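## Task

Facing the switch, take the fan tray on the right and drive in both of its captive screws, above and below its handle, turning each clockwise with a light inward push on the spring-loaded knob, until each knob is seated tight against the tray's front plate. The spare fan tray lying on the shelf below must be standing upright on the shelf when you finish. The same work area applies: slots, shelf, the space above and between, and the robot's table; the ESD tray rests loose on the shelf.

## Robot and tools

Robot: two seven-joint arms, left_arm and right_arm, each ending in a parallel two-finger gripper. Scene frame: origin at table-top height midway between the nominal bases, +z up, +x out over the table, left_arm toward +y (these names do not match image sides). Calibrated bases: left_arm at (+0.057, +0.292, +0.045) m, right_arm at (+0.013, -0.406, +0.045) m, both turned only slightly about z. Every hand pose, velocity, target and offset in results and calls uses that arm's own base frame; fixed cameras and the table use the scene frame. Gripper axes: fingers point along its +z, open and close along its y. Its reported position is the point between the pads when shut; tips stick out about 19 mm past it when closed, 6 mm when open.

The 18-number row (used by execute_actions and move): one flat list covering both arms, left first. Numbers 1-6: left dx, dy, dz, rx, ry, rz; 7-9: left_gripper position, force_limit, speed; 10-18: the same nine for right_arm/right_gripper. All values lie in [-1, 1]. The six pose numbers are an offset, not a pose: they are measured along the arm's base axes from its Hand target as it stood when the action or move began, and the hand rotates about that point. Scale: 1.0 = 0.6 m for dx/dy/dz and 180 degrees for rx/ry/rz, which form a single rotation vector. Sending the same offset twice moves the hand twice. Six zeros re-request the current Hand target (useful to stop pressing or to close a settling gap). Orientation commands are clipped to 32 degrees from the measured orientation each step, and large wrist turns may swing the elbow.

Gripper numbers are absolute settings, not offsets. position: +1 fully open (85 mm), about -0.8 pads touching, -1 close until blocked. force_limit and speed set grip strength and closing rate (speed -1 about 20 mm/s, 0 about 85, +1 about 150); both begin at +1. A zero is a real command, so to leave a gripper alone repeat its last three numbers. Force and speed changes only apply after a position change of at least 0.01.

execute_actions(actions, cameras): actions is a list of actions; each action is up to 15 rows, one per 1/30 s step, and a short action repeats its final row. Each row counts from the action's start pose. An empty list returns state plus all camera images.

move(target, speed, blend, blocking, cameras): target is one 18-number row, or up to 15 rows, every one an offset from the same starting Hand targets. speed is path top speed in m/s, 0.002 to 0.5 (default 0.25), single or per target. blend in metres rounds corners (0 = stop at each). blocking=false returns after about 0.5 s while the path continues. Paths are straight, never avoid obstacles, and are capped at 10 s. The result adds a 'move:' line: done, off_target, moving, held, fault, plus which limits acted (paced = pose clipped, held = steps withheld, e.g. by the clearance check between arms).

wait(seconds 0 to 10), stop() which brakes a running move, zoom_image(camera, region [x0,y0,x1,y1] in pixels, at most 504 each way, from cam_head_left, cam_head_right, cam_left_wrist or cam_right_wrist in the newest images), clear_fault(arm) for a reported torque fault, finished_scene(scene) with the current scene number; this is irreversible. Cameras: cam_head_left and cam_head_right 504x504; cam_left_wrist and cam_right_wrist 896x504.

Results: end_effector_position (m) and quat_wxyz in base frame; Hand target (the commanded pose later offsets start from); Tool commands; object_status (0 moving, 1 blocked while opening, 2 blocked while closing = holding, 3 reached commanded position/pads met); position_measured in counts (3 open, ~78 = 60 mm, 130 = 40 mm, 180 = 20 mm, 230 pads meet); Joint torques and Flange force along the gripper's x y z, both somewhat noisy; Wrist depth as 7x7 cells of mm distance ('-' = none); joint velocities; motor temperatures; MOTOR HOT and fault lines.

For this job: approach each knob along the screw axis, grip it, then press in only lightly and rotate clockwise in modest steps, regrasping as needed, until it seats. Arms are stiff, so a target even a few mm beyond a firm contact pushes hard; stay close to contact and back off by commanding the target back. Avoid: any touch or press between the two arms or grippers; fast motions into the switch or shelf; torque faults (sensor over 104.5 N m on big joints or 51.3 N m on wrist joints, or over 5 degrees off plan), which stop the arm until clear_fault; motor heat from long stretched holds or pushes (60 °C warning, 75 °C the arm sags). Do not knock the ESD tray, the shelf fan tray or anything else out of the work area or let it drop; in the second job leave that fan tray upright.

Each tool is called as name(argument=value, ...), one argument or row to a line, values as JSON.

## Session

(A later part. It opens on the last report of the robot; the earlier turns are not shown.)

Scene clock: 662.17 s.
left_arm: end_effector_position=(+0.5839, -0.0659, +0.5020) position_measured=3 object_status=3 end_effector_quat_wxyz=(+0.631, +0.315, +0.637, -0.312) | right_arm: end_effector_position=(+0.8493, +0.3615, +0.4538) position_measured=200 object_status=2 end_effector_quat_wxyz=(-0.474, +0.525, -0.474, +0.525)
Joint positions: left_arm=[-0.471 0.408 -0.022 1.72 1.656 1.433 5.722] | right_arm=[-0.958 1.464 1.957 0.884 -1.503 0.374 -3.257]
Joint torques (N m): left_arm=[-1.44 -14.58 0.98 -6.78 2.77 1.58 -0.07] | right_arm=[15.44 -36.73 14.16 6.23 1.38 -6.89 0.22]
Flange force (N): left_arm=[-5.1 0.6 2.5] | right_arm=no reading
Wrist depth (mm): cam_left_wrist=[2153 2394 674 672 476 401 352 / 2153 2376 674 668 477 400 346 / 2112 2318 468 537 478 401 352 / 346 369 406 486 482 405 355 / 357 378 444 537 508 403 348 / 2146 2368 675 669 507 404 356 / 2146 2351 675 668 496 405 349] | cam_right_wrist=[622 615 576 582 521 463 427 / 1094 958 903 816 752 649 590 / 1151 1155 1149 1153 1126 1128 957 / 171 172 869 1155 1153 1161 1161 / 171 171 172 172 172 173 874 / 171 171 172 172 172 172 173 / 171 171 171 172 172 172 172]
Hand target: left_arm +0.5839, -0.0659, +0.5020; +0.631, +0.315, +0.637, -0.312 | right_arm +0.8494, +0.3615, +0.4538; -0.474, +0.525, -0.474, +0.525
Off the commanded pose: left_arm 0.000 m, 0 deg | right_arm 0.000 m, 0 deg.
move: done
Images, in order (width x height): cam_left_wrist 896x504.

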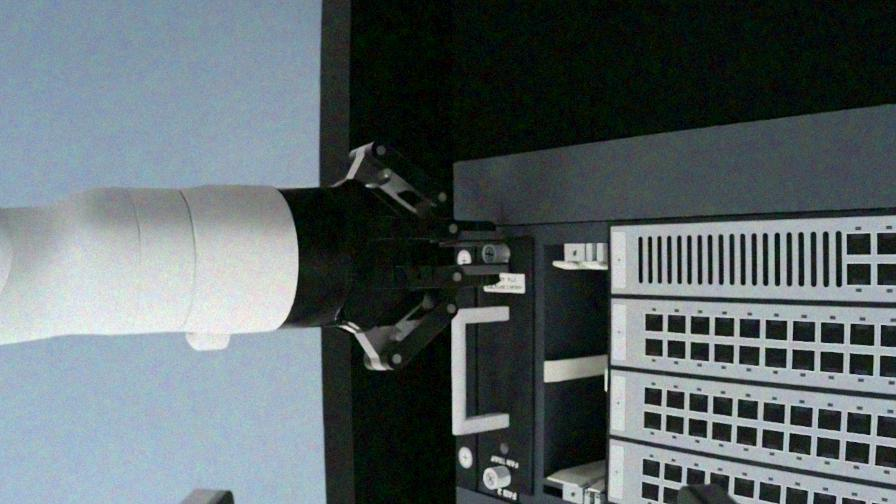

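move(
  target=[
    [0,0,0,0,0,0,1,1,1,0.0003,0,0,0.5,0,0,-1,-0.9,-1],
    [0,0,0,0,0,0,1,1,1,0.0005,0,0,0.88,0,0,-1,-0.9,-1],
  ],
  speed=0.43,
  blend=[0.002,0],
  cameras=["cam_left_wrist"],
)

zoom_image(
  camera="cam_left_wrist",
  region=[438, 212, 538, 292],
)

Scene clock: 670.03 s.
left_arm: end_effector_position=(+0.5839, -0.0659, +0.5020) position_measured=3 object_status=3 end_effector_quat_wxyz=(+0.631, +0.315, +0.637, -0.312) | right_arm: end_effector_position=(+0.8497, +0.3614, +0.4538) position_measured=200 object_status=2 end_effector_quat_wxyz=(+0.604, +0.367, +0.605, +0.367)
Joint positions: left_arm=[-0.471 0.408 -0.022 1.72 1.656 1.433 5.722] | right_arm=[-0.953 1.472 1.98 0.883 -1.532 0.387 -6.015]
Joint torques (N m): left_arm=[-1.54 -14.61 1.02 -6.81 2.74 1.55 -0.03] | right_arm=[-1.42 -28.71 10.46 -6.21 -1.49 -6.21 -0.19]
Flange force (N): left_arm=[-4.9 0.5 2.7] | right_arm=no reading
Wrist depth (mm): cam_left_wrist=[2132 2360 672 668 476 401 351 / 2132 2394 674 668 477 401 345 / 2118 2278 387 554 478 401 352 / 349 371 386 499 483 403 355 / 358 380 436 507 509 404 349 / 2139 2368 677 667 507 403 355 / 2160 2368 675 667 495 405 349] | cam_right_wrist=[168 168 167 167 167 168 168 / 168 168 168 167 169 169 169 / 169 169 168 168 170 185 169 / 170 169 169 168 171 282 209 / 170 170 169 171 200 464 348 / 171 170 170 172 172 372 316 / 171 171 170 170 170 172 268]
Hand target: left_arm +0.5839, -0.0659, +0.5020; +0.631, +0.315, +0.637, -0.312 | right_arm +0.8497, +0.3615, +0.4538; +0.604, +0.367, +0.605, +0.367
Off the commanded pose: left_arm 0.000 m, 0 deg | right_arm 0.000 m, 0 deg.
move: done
Images, in order (width x height): cam_left_wrist 896x504.

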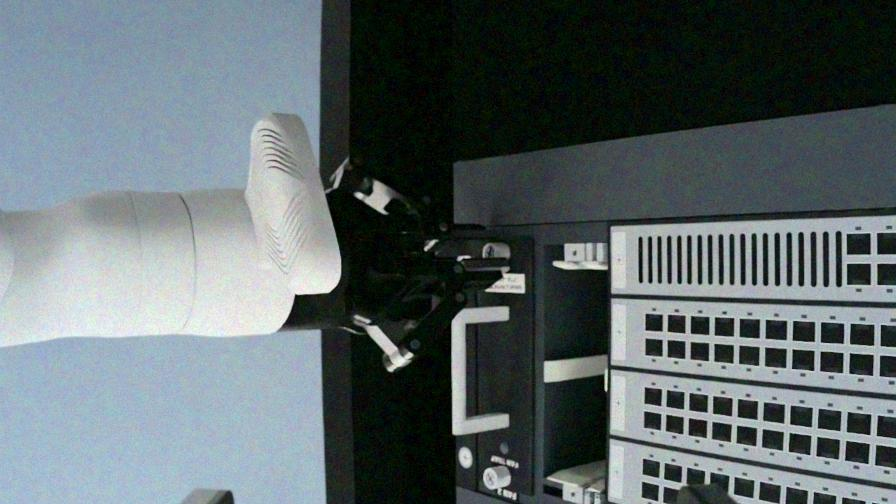

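Scaled by 5.040 from the camera's 896x504 image, which has a finer 1280x720 frame.

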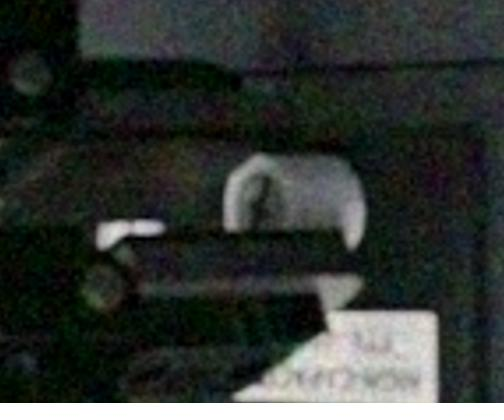

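move(
  target=[0,0,0,0,0,0,1,1,1,0,0,0,0,0,0,-0.365,-0.9,-0.5],
  speed=0.1,
  cameras=["cam_left_wrist"],
)

zoom_image(
  camera="cam_left_wrist",
  region=[438, 212, 538, 292],
)

move(
  target=[
    [0,0,0,0,0,0,1,1,1,-0.0008,0,0,-0.45,0,0,-0.365,-0.9,-0.5],
    [0,0,0,0,0,0,1,1,1,-0.0008,0,0,-0.87,0,0,-0.365,-0.9,-0.5],
  ],
  speed=0.43,
  blend=[0.002,0],
  cameras=["cam_left_wrist"],
)

zoom_image(
  camera="cam_left_wrist",
  region=[438, 212, 538, 292],
)

Scene clock: 681.37 s.
left_arm: end_effector_position=(+0.5839, -0.0659, +0.5020) position_measured=3 object_status=3 end_effector_quat_wxyz=(+0.631, +0.315, +0.637, -0.312) | right_arm: end_effector_position=(+0.8496, +0.3615, +0.4538) position_measured=175 object_status=0 end_effector_quat_wxyz=(+0.604, +0.367, +0.605, +0.367)
Joint positions: left_arm=[-0.471 0.408 -0.022 1.72 1.656 1.433 5.722] | right_arm=[-0.953 1.472 1.98 0.883 -1.532 0.387 -6.015]
Joint torques (N m): left_arm=[-1.43 -14.55 1 -6.76 2.69 1.58 -0.05] | right_arm=[2.79 -27.55 9.62 2.09 0.46 -3.01 0.2]
Flange force (N): left_arm=[-5.1 0.6 2.6] | right_arm=no reading
Wrist depth (mm): cam_left_wrist=[2112 2376 671 670 477 400 352 / 2160 2376 672 670 478 401 346 / 2098 2278 386 554 478 400 353 / 348 370 385 499 484 404 355 / 357 379 436 490 507 404 348 / 2118 2351 674 668 507 404 355 / 2153 2376 675 666 497 405 348] | cam_right_wrist=[168 168 168 167 167 169 169 / 169 169 168 168 170 169 169 / 169 169 168 168 170 182 170 / 170 169 169 169 171 271 200 / 170 170 170 172 192 465 362 / 171 170 170 172 172 375 316 / 171 171 171 171 170 172 277]
Hand target: left_arm +0.5839, -0.0659, +0.5020; +0.631, +0.315, +0.637, -0.312 | right_arm +0.8496, +0.3615, +0.4538; +0.604, +0.367, +0.605, +0.367
Off the commanded pose: left_arm 0.000 m, 0 deg | right_arm 0.000 m, 0 deg.
move: done
Images, in order (width x height): cam_left_wrist 896x504.

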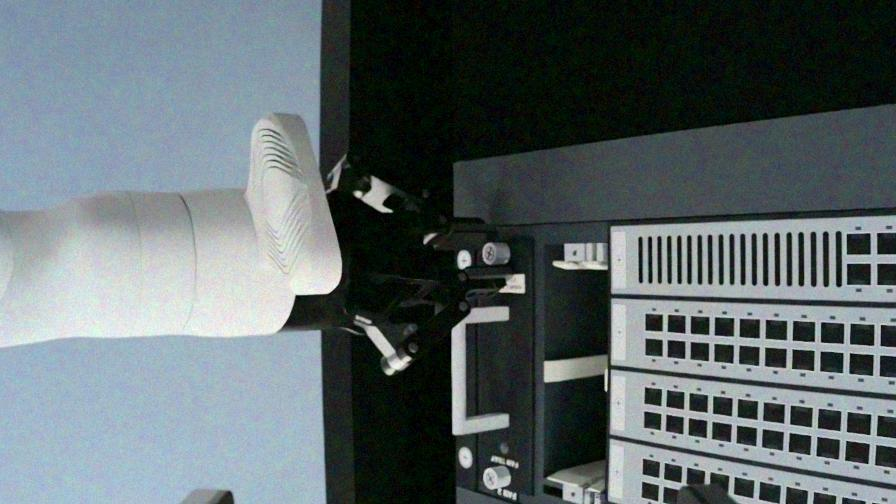

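Scaled by 5.040 from the camera's 896x504 image, which has a finer 1280x720 frame.

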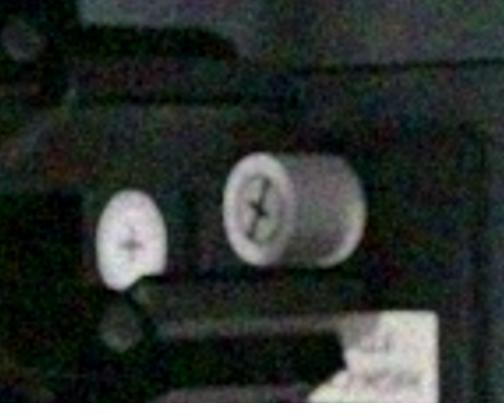

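Scene clock: 685.13 s.
left_arm: end_effector_position=(+0.5839, -0.0659, +0.5020) position_measured=3 object_status=3 end_effector_quat_wxyz=(+0.631, +0.315, +0.637, -0.312) | right_arm: end_effector_position=(+0.8492, +0.3615, +0.4538) position_measured=175 object_status=3 end_effector_quat_wxyz=(+0.482, -0.517, +0.482, -0.518)
Joint positions: left_arm=[-0.471 0.408 -0.022 1.72 1.656 1.433 5.722] | right_arm=[-0.992 1.362 1.688 0.887 -1.116 0.236 -3.425]
Joint torques (N m): left_arm=[-1.51 -14.66 1.04 -6.81 2.73 1.55 -0.05] | right_arm=[2.89 -26.93 10.37 -1.16 0.53 -2.78 0.31]
Flange force (N): left_arm=[-4.9 0.6 2.6] | right_arm=no reading
Wrist depth (mm): cam_left_wrist=[2125 2368 672 670 477 401 352 / 2139 2376 678 670 479 401 345 / 2112 2335 467 537 478 401 353 / 347 370 409 500 484 404 355 / 357 379 447 538 508 405 349 / 2125 2343 675 669 506 405 355 / 2160 2368 677 664 496 404 349] | cam_right_wrist=[579 570 556 564 533 469 441 / 949 853 852 794 747 672 623 / 1143 1149 1149 1157 1128 1128 1061 / 867 868 1151 1147 1157 1153 1167 / 171 171 172 172 172 172 876 / 171 171 171 172 172 172 172 / 171 171 171 172 172 172 172]
Hand target: left_arm +0.5839, -0.0659, +0.5020; +0.631, +0.315, +0.637, -0.312 | right_arm +0.8492, +0.3615, +0.4538; +0.482, -0.517, +0.482, -0.518
Off the commanded pose: left_arm 0.000 m, 0 deg | right_arm 0.000 m, 0 deg.
move: done
Images, in order (width x height): cam_left_wrist 896x504.

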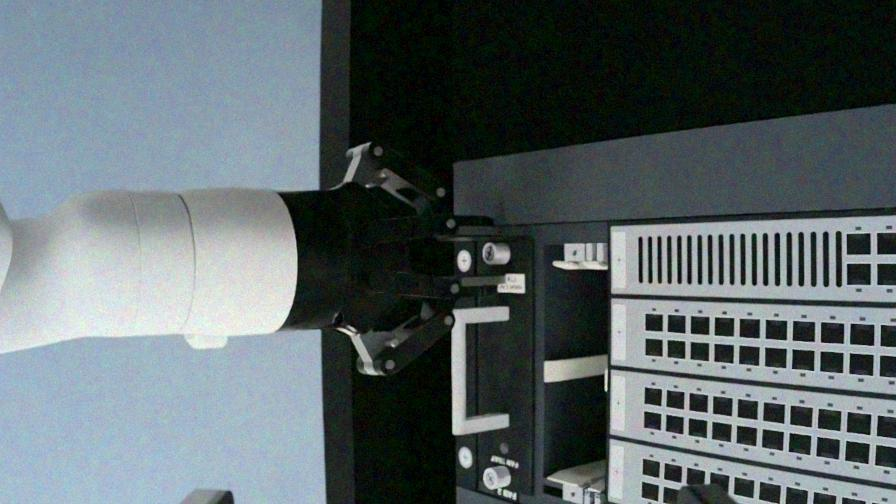

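Scaled by 5.040 from the camera's 896x504 image, which has a finer 1280x720 frame.

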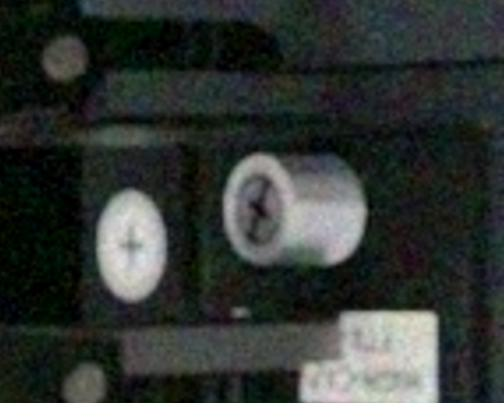

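move(
  target=[0,0,0,0,0,0,1,1,1,0,0,0,0,0,0,-1,-0.6,-1],
  speed=0.1,
)

move(
  target=[0,0,0,0,0,0,1,1,1,0.0002,0,0,0.44,0,0,-1,-0.6,-1],
  speed=0.35,
  cameras=["cam_left_wrist"],
)

zoom_image(
  camera="cam_left_wrist",
  region=[438, 212, 538, 292],
)

Scene clock: 690.43 s.
left_arm: end_effector_position=(+0.5839, -0.0659, +0.5020) position_measured=3 object_status=3 end_effector_quat_wxyz=(+0.631, +0.315, +0.637, -0.312) | right_arm: end_effector_position=(+0.8492, +0.3614, +0.4537) position_measured=200 object_status=0 end_effector_quat_wxyz=(+0.482, -0.517, +0.482, -0.518)
Joint positions: left_arm=[-0.471 0.408 -0.022 1.72 1.656 1.433 5.722] | right_arm=[-0.992 1.362 1.687 0.888 -1.116 0.236 -3.425]
Joint torques (N m): left_arm=[-1.42 -14.63 1.01 -6.81 2.75 1.6 -0.04] | right_arm=[3.98 -34.28 14.95 -4.31 0.52 -6.87 0.23]
Flange force (N): left_arm=[-4.9 0.6 2.6] | right_arm=no reading
Wrist depth (mm): cam_left_wrist=[2160 2394 673 672 478 400 352 / 2132 2368 676 669 476 402 346 / 2139 2376 470 537 478 401 352 / 347 370 410 496 483 404 356 / 357 380 446 536 508 404 348 / 2132 2351 676 668 507 404 355 / 2125 2360 677 667 496 405 349] | cam_right_wrist=[577 570 553 562 533 468 441 / 942 853 858 792 743 670 619 / 1147 1153 1151 1149 1131 1128 1052 / 870 869 1161 1155 1157 1159 1165 / 171 171 171 172 172 172 875 / 170 171 171 172 172 172 173 / 170 171 171 171 172 172 172]
Hand target: left_arm +0.5839, -0.0659, +0.5020; +0.631, +0.315, +0.637, -0.312 | right_arm +0.8492, +0.3615, +0.4538; +0.482, -0.517, +0.482, -0.518
Off the commanded pose: left_arm 0.000 m, 0 deg | right_arm 0.000 m, 0 deg.
move: done

Scene clock: 692.97 s.
left_arm: end_effector_position=(+0.5839, -0.0659, +0.5020) position_measured=3 object_status=3 end_effector_quat_wxyz=(+0.631, +0.315, +0.637, -0.312) | right_arm: end_effector_position=(+0.8493, +0.3614, +0.4538) position_measured=200 object_status=2 end_effector_quat_wxyz=(+0.701, -0.091, +0.701, -0.092)
Joint positions: left_arm=[-0.471 0.408 -0.022 1.72 1.656 1.433 5.722] | right_arm=[-0.972 1.433 1.874 0.885 -1.408 0.332 -4.688]
Joint torques (N m): left_arm=[-1.56 -14.62 1.02 -6.82 2.71 1.56 -0.05] | right_arm=[7.74 -46.66 21.21 5.63 1.17 -9.63 -0.28]
Flange force (N): left_arm=[-4.9 0.5 2.8] | right_arm=no reading
Wrist depth (mm): cam_left_wrist=[2139 2376 674 670 477 400 352 / 2139 2351 655 673 478 400 345 / 2167 409 423 668 477 401 352 / 346 370 408 451 485 403 354 / 359 383 649 555 508 404 348 / 2132 2360 677 664 508 405 355 / 2118 2343 679 665 497 405 349] | cam_right_wrist=[335 457 171 171 171 170 169 / 357 482 171 171 170 170 170 / 385 494 171 171 171 170 170 / 388 488 172 171 171 170 170 / 405 499 172 171 171 170 170 / 422 172 172 171 170 170 170 / 443 172 172 173 170 170 170]
Hand target: left_arm +0.5839, -0.0659, +0.5020; +0.631, +0.315, +0.637, -0.312 | right_arm +0.8493, +0.3614, +0.4538; +0.701, -0.091, +0.701, -0.092
Off the commanded pose: left_arm 0.000 m, 0 deg | right_arm 0.000 m, 0 deg.
move: done
Images, in order (width x height): cam_left_wrist 896x504.

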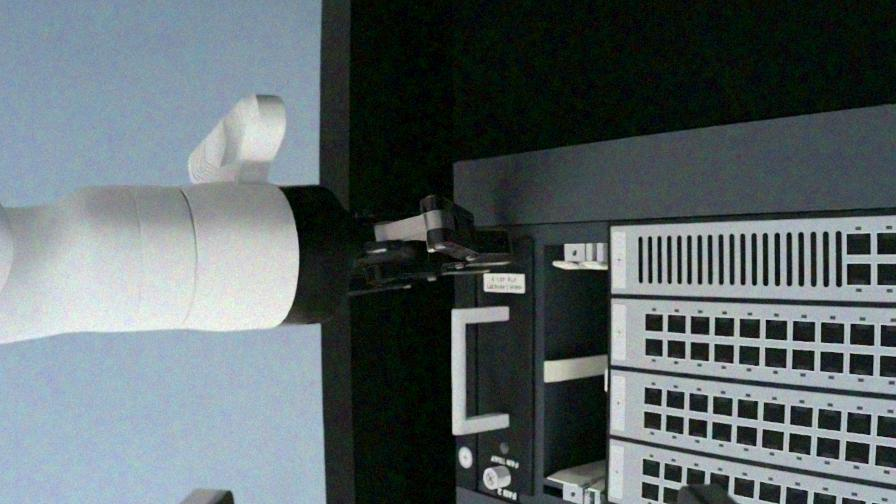

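Scaled by 5.040 from the camera's 896x504 image, which has a finer 1280x720 frame.

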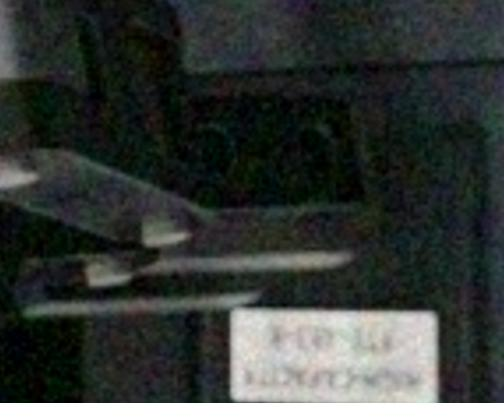

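move(
  target=[0,0,0,0,0,0,1,1,1,0,0,0,0,0,0,-0.365,-0.9,-0.5],
  speed=0.1,
)

move(
  target=[0,0,0,0,0,0,1,1,1,-0.0002,0,0,-0.44,0,0,-0.365,-0.9,-0.5],
  speed=0.43,
  cameras=["cam_left_wrist"],
)

zoom_image(
  camera="cam_left_wrist",
  region=[438, 212, 538, 292],
)

move(
  target=[0,0,0,0,0,0,1,1,1,0,0,0,0,0,0,-1,-0.3,-1],
  speed=0.1,
)

move(
  target=[0,0,0,0,0,0,1,1,1,0.0002,0,0,0.44,0,0,-1,-0.3,-1],
  speed=0.35,
)

move(
  target=[0,0,0,0,0,0,1,1,1,0,0,0,0,0,0,-0.365,-0.9,-0.5],
  speed=0.1,
)

move(
  target=[0,0,0,0,0,0,1,1,1,-0.0002,0,0,-0.44,0,0,-0.365,-0.9,-0.5],
  speed=0.43,
  cameras=["cam_left_wrist"],
)

zoom_image(
  camera="cam_left_wrist",
  region=[438, 212, 538, 292],
)

Scene clock: 702.30 s.
left_arm: end_effector_position=(+0.5839, -0.0659, +0.5020) position_measured=3 object_status=3 end_effector_quat_wxyz=(+0.631, +0.315, +0.637, -0.312) | right_arm: end_effector_position=(+0.8493, +0.3614, +0.4540) position_measured=175 object_status=0 end_effector_quat_wxyz=(+0.701, -0.091, +0.701, -0.092)
Joint positions: left_arm=[-0.471 0.408 -0.022 1.72 1.656 1.433 5.722] | right_arm=[-0.971 1.433 1.874 0.885 -1.408 0.332 -4.688]
Joint torques (N m): left_arm=[-1.41 -14.7 1.01 -6.8 2.75 1.55 -0.03] | right_arm=[2.69 -26.74 9.71 0.94 0.49 -2.93 0.28]
Flange force (N): left_arm=[-4.8 0.8 2.5] | right_arm=no reading
Wrist depth (mm): cam_left_wrist=[2146 2376 673 672 476 400 353 / 2146 2343 674 670 478 402 346 / 2112 418 647 668 477 402 353 / 348 369 409 450 480 405 355 / 356 378 417 556 508 405 349 / 2139 2335 678 668 508 405 356 / 2146 2351 675 664 496 404 349] | cam_right_wrist=[331 457 171 171 170 169 169 / 355 481 171 171 170 170 169 / 380 500 171 171 170 170 169 / 388 504 172 171 170 170 169 / 399 499 171 171 170 170 169 / 414 172 172 171 170 170 169 / 436 172 172 173 173 170 170]
Hand target: left_arm +0.5839, -0.0659, +0.5020; +0.631, +0.315, +0.637, -0.312 | right_arm +0.8493, +0.3614, +0.4538; +0.701, -0.091, +0.701, -0.092
Off the commanded pose: left_arm 0.000 m, 0 deg | right_arm 0.000 m, 0 deg.
move: done

Scene clock: 704.50 s.
left_arm: end_effector_position=(+0.5839, -0.0659, +0.5020) position_measured=3 object_status=3 end_effector_quat_wxyz=(+0.631, +0.315, +0.637, -0.312) | right_arm: end_effector_position=(+0.8492, +0.3615, +0.4538) position_measured=175 object_status=3 end_effector_quat_wxyz=(+0.482, -0.517, +0.482, -0.518)
Joint positions: left_arm=[-0.471 0.408 -0.022 1.72 1.656 1.433 5.722] | right_arm=[-0.993 1.359 1.679 0.888 -1.099 0.232 -3.433]
Joint torques (N m): left_arm=[-1.47 -14.73 1.02 -6.79 2.68 1.54 -0.06] | right_arm=[2.79 -26.94 10.31 -1.3 0.53 -2.84 0.23]
Flange force (N): left_arm=[-4.8 0.8 2.7] | right_arm=no reading
Wrist depth (mm): cam_left_wrist=[2132 2402 676 668 477 400 352 / 2112 2360 672 670 478 401 346 / 2153 2343 467 537 478 402 352 / 346 370 410 499 482 405 355 / 356 379 446 536 509 404 348 / 2146 2360 675 668 508 404 355 / 2118 2351 678 666 497 405 349] | cam_right_wrist=[577 570 555 566 534 470 441 / 943 852 847 795 747 670 623 / 1147 1161 1153 1159 1126 1131 1061 / 868 869 1143 1153 1157 1159 1165 / 171 171 172 172 172 173 877 / 171 171 171 172 172 172 172 / 171 171 171 171 172 172 172]
Hand target: left_arm +0.5839, -0.0659, +0.5020; +0.631, +0.315, +0.637, -0.312 | right_arm +0.8492, +0.3615, +0.4538; +0.482, -0.517, +0.482, -0.518
Off the commanded pose: left_arm 0.000 m, 0 deg | right_arm 0.000 m, 0 deg.
move: done
Images, in order (width x height): cam_left_wrist 896x504.

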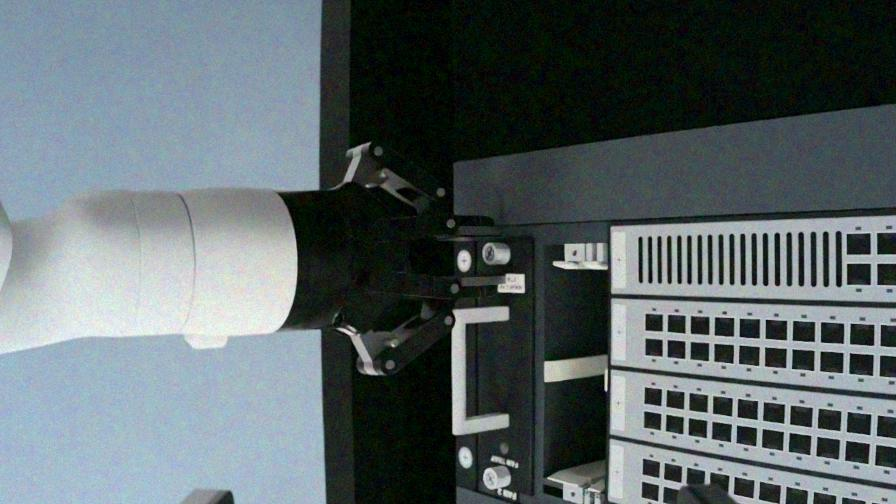

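Scaled by 5.040 from the camera's 896x504 image, which has a finer 1280x720 frame.

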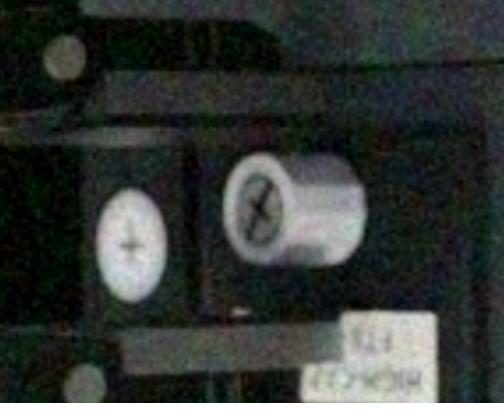

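Scene clock: 705.30 s.
left_arm: end_effector_position=(+0.5839, -0.0659, +0.5020) position_measured=3 object_status=3 end_effector_quat_wxyz=(+0.631, +0.315, +0.637, -0.312) | right_arm: end_effector_position=(+0.8492, +0.3614, +0.4537) position_measured=201 object_status=0 end_effector_quat_wxyz=(+0.482, -0.517, +0.482, -0.518)
Joint positions: left_arm=[-0.471 0.408 -0.022 1.72 1.656 1.433 5.722] | right_arm=[-0.993 1.358 1.679 0.888 -1.099 0.232 -3.433]
Joint torques (N m): left_arm=[-1.53 -14.68 0.99 -6.79 2.72 1.59 -0.07] | right_arm=[4.06 -34.04 14.89 -4.57 0.57 -6.89 0.19]
Flange force (N): left_arm=[-5.0 0.7 2.8] | right_arm=no reading
Wrist depth (mm): cam_left_wrist=[2098 2394 674 670 477 400 353 / 2167 2394 672 671 477 401 345 / 2132 2335 469 537 478 401 352 / 347 370 409 496 483 405 355 / 357 380 446 536 507 404 347 / 2132 2351 678 666 507 404 356 / 2132 2376 677 667 497 404 348] | cam_right_wrist=[578 568 553 562 533 468 440 / 944 848 860 794 738 666 623 / 1149 1151 1153 1155 1128 1122 1054 / 867 868 1151 1155 1151 1155 1159 / 171 171 171 172 172 172 875 / 171 171 171 172 172 172 172 / 170 171 171 171 172 172 172]
Hand target: left_arm +0.5839, -0.0659, +0.5020; +0.631, +0.315, +0.637, -0.312 | right_arm +0.8492, +0.3615, +0.4538; +0.482, -0.517, +0.482, -0.518
Off the commanded pose: left_arm 0.000 m, 0 deg | right_arm 0.000 m, 0 deg.
move: done

Scene clock: 707.83 s.
left_arm: end_effector_position=(+0.5839, -0.0659, +0.5020) position_measured=3 object_status=3 end_effector_quat_wxyz=(+0.631, +0.315, +0.637, -0.312) | right_arm: end_effector_position=(+0.8493, +0.3615, +0.4538) position_measured=201 object_status=2 end_effector_quat_wxyz=(+0.701, -0.091, +0.701, -0.092)
Joint positions: left_arm=[-0.471 0.408 -0.022 1.72 1.656 1.433 5.722] | right_arm=[-0.972 1.431 1.87 0.885 -1.402 0.329 -4.689]
Joint torques (N m): left_arm=[-1.47 -14.63 1 -6.84 2.73 1.61 -0.05] | right_arm=[7.2 -47.45 21.54 5.76 1.19 -9.84 -0.36]
Flange force (N): left_arm=[-4.9 0.5 2.7] | right_arm=no reading
Wrist depth (mm): cam_left_wrist=[2125 2376 672 674 479 401 352 / 2146 2335 658 670 478 401 345 / 2146 409 423 670 479 402 352 / 347 370 408 451 484 404 354 / 359 383 650 554 509 404 349 / 2125 2351 677 670 506 404 355 / 2118 2385 679 664 497 405 348] | cam_right_wrist=[335 455 171 171 171 170 170 / 356 480 172 171 171 170 170 / 385 493 171 171 170 170 170 / 393 502 171 171 170 170 170 / 406 500 171 171 171 170 169 / 421 172 172 171 171 170 170 / 442 172 172 173 170 170 170]
Hand target: left_arm +0.5839, -0.0659, +0.5020; +0.631, +0.315, +0.637, -0.312 | right_arm +0.8493, +0.3615, +0.4538; +0.701, -0.091, +0.701, -0.092
Off the commanded pose: left_arm 0.000 m, 0 deg | right_arm 0.000 m, 0 deg.
move: done

Scene clock: 708.33 s.
left_arm: end_effector_position=(+0.5839, -0.0659, +0.5020) position_measured=3 object_status=3 end_effector_quat_wxyz=(+0.631, +0.315, +0.637, -0.312) | right_arm: end_effector_position=(+0.8493, +0.3614, +0.4540) position_measured=175 object_status=0 end_effector_quat_wxyz=(+0.701, -0.091, +0.701, -0.092)
Joint positions: left_arm=[-0.471 0.408 -0.022 1.72 1.656 1.433 5.722] | right_arm=[-0.972 1.431 1.87 0.885 -1.403 0.329 -4.69]
Joint torques (N m): left_arm=[-1.48 -14.63 1.04 -6.79 2.75 1.5 -0.05] | right_arm=[2.81 -27.36 9.96 0.91 0.52 -2.94 0.24]
Flange force (N): left_arm=[-4.9 0.7 2.5] | right_arm=no reading
Wrist depth (mm): cam_left_wrist=[2153 2360 673 669 477 400 351 / 2139 2326 671 669 478 399 346 / 2092 418 649 670 478 400 353 / 347 370 409 451 480 403 356 / 356 379 417 556 507 404 348 / 2125 2385 676 666 508 404 356 / 2125 2376 680 666 496 404 349] | cam_right_wrist=[331 457 171 171 170 169 169 / 355 484 171 171 170 170 169 / 381 500 171 171 170 170 169 / 388 503 172 171 170 170 169 / 400 500 171 171 170 170 169 / 414 172 172 171 170 170 169 / 435 172 172 173 173 170 169]
Hand target: left_arm +0.5839, -0.0659, +0.5020; +0.631, +0.315, +0.637, -0.312 | right_arm +0.8493, +0.3615, +0.4538; +0.701, -0.091, +0.701, -0.092
Off the commanded pose: left_arm 0.000 m, 0 deg | right_arm 0.000 m, 0 deg.
move: done

Scene clock: 710.53 s.
left_arm: end_effector_position=(+0.5839, -0.0659, +0.5020) position_measured=3 object_status=3 end_effector_quat_wxyz=(+0.631, +0.315, +0.637, -0.312) | right_arm: end_effector_position=(+0.8492, +0.3615, +0.4538) position_measured=175 object_status=3 end_effector_quat_wxyz=(+0.482, -0.517, +0.482, -0.518)
Joint positions: left_arm=[-0.471 0.408 -0.022 1.72 1.656 1.433 5.722] | right_arm=[-0.993 1.356 1.673 0.888 -1.086 0.229 -3.441]
Joint torques (N m): left_arm=[-1.43 -14.57 0.99 -6.77 2.71 1.55 -0.09] | right_arm=[2.88 -26.87 10.32 -1.33 0.56 -2.77 0.32]
Flange force (N): left_arm=[-5.2 0.6 2.5] | right_arm=no reading
Wrist depth (mm): cam_left_wrist=[2118 2385 673 670 477 400 351 / 2125 2376 673 670 478 400 346 / 2118 2368 465 536 476 401 353 / 347 369 410 500 483 404 355 / 356 380 446 535 507 404 348 / 2181 2368 677 666 508 404 356 / 2125 2385 677 665 497 405 349] | cam_right_wrist=[577 572 555 564 534 468 442 / 950 854 849 795 742 672 623 / 1145 1155 1151 1155 1128 1130 1063 / 870 875 1147 1153 1167 1157 1157 / 171 171 172 172 172 173 871 / 171 171 171 172 172 172 172 / 171 171 171 171 172 172 172]
Hand target: left_arm +0.5839, -0.0659, +0.5020; +0.631, +0.315, +0.637, -0.312 | right_arm +0.8492, +0.3615, +0.4538; +0.482, -0.517, +0.482, -0.518
Off the commanded pose: left_arm 0.000 m, 0 deg | right_arm 0.000 m, 0 deg.
move: done
Images, in order (width x height): cam_left_wrist 896x504.

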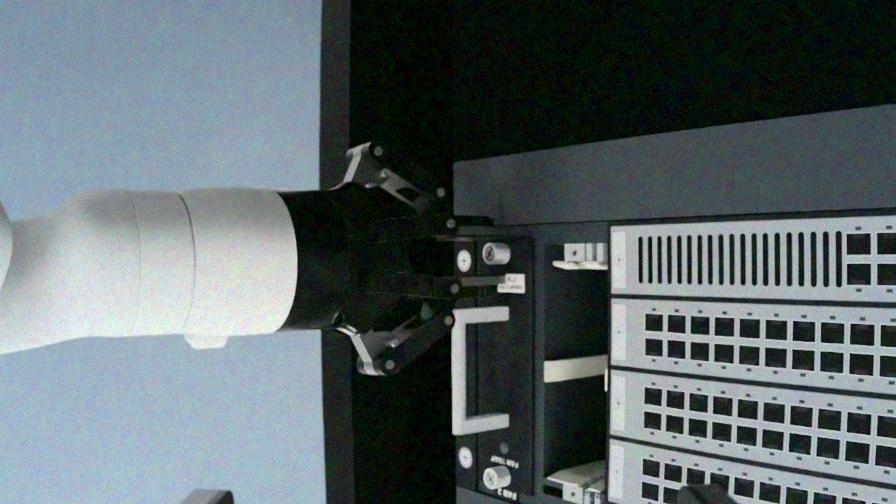

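Scaled by 5.040 from the camera's 896x504 image, which has a finer 1280x720 frame.

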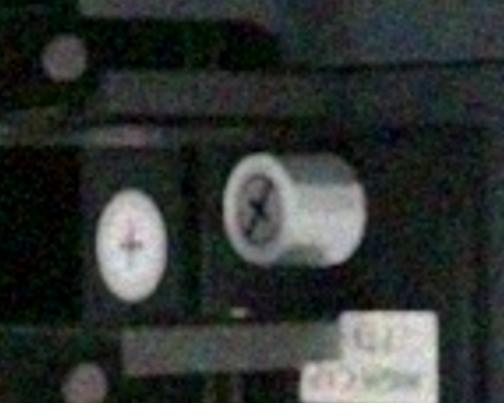

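move(
  target=[
    [0,0,0,0,0,0,1,1,1,0,0,0,0,0,0,-0.18,-0.9,-0.5],
    [0,0,0,0,0,0,1,1,1,-0.15,0,0,0,0,0,-0.18,-0.9,-0.5],
  ],
  speed=0.2,
  cameras=["cam_left_wrist", "cam_head_right", "cam_head_left"],
)

zoom_image(
  camera="cam_left_wrist",
  region=[438, 212, 538, 292],
)

zoom_image(
  camera="cam_left_wrist",
  region=[438, 422, 538, 502],
)

Scene clock: 721.90 s.
left_arm: end_effector_position=(+0.5839, -0.0659, +0.5020) position_measured=3 object_status=3 end_effector_quat_wxyz=(+0.631, +0.315, +0.637, -0.312) | right_arm: end_effector_position=(+0.7592, +0.3615, +0.4538) position_measured=151 object_status=3 end_effector_quat_wxyz=(+0.482, -0.517, +0.482, -0.518)
Joint positions: left_arm=[-0.471 0.408 -0.022 1.72 1.656 1.433 5.722] | right_arm=[-1.252 1.19 1.451 1.276 -1.083 0.001 -3.159]
Joint torques (N m): left_arm=[-1.48 -14.64 1.08 -6.81 2.7 1.57 -0.1] | right_arm=[2.85 -22.49 11.77 -4.68 0.28 -3 0.29]
Flange force (N): left_arm=[-5.1 0.7 2.6] | right_arm=[4.2 3.0 -8.4]
Wrist depth (mm): cam_left_wrist=[2167 2385 675 672 476 400 352 / 2139 2360 674 671 477 401 345 / 2112 414 649 669 479 401 353 / 332 392 649 668 483 404 355 / 339 392 453 668 508 404 348 / 2139 2310 655 666 507 405 355 / 2105 2385 675 668 496 405 348] | cam_right_wrist=[586 584 569 582 525 462 451 / 960 872 869 813 760 661 634 / 1239 1244 1244 1249 1214 1226 1071 / 261 262 957 1253 1239 1244 1251 / 261 262 262 262 263 263 264 / 260 261 262 262 262 263 263 / 261 261 261 262 262 263 263]
Hand target: left_arm +0.5839, -0.0659, +0.5020; +0.631, +0.315, +0.637, -0.312 | right_arm +0.7592, +0.3615, +0.4538; +0.482, -0.517, +0.482, -0.518
Off the commanded pose: left_arm 0.000 m, 0 deg | right_arm 0.000 m, 0 deg.
move: done
Images, in order (width x height): cam_head_left 504x504, cam_head_right 504x504, cam_left_wrist 896x504.

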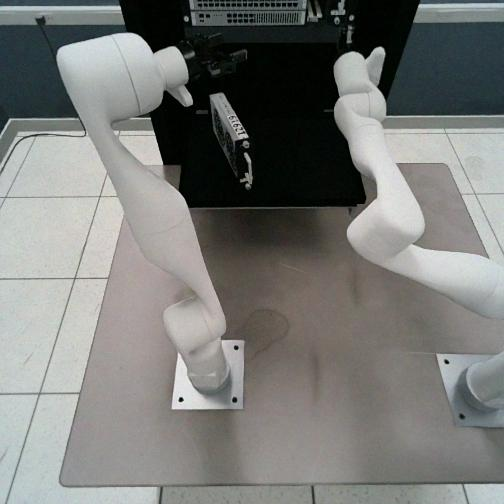

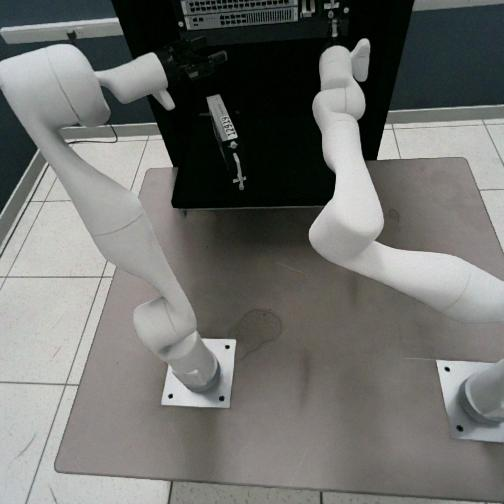

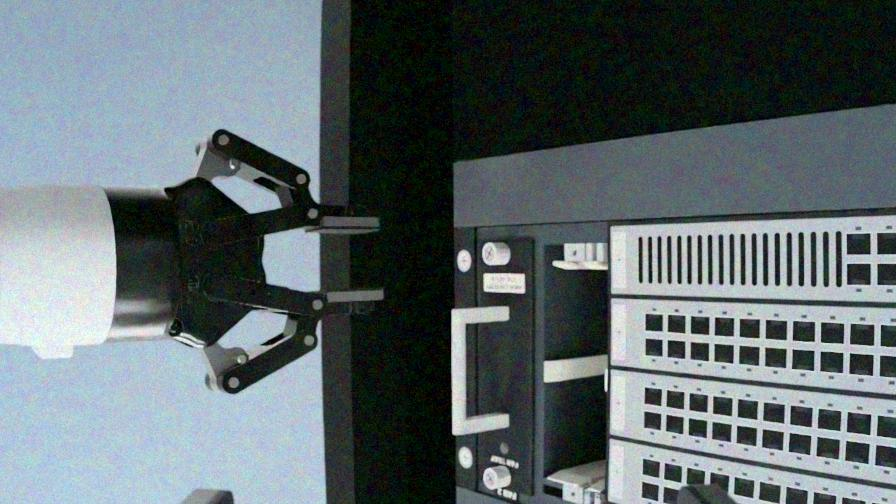

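Scaled by 5.040 from the camera's 896x504 image, which has a finer 1280x720 frame.

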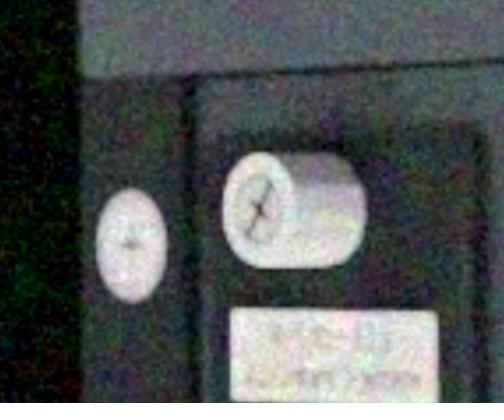

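Scaled by 5.040 from the camera's 896x504 image, which has a finer 1280x720 frame.

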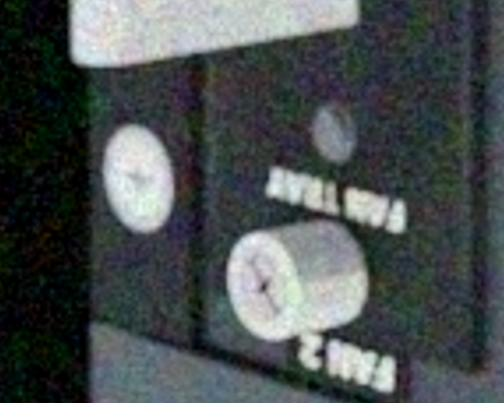

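finished_scene(
  scene=2,
)

The scene is finished: the task was done.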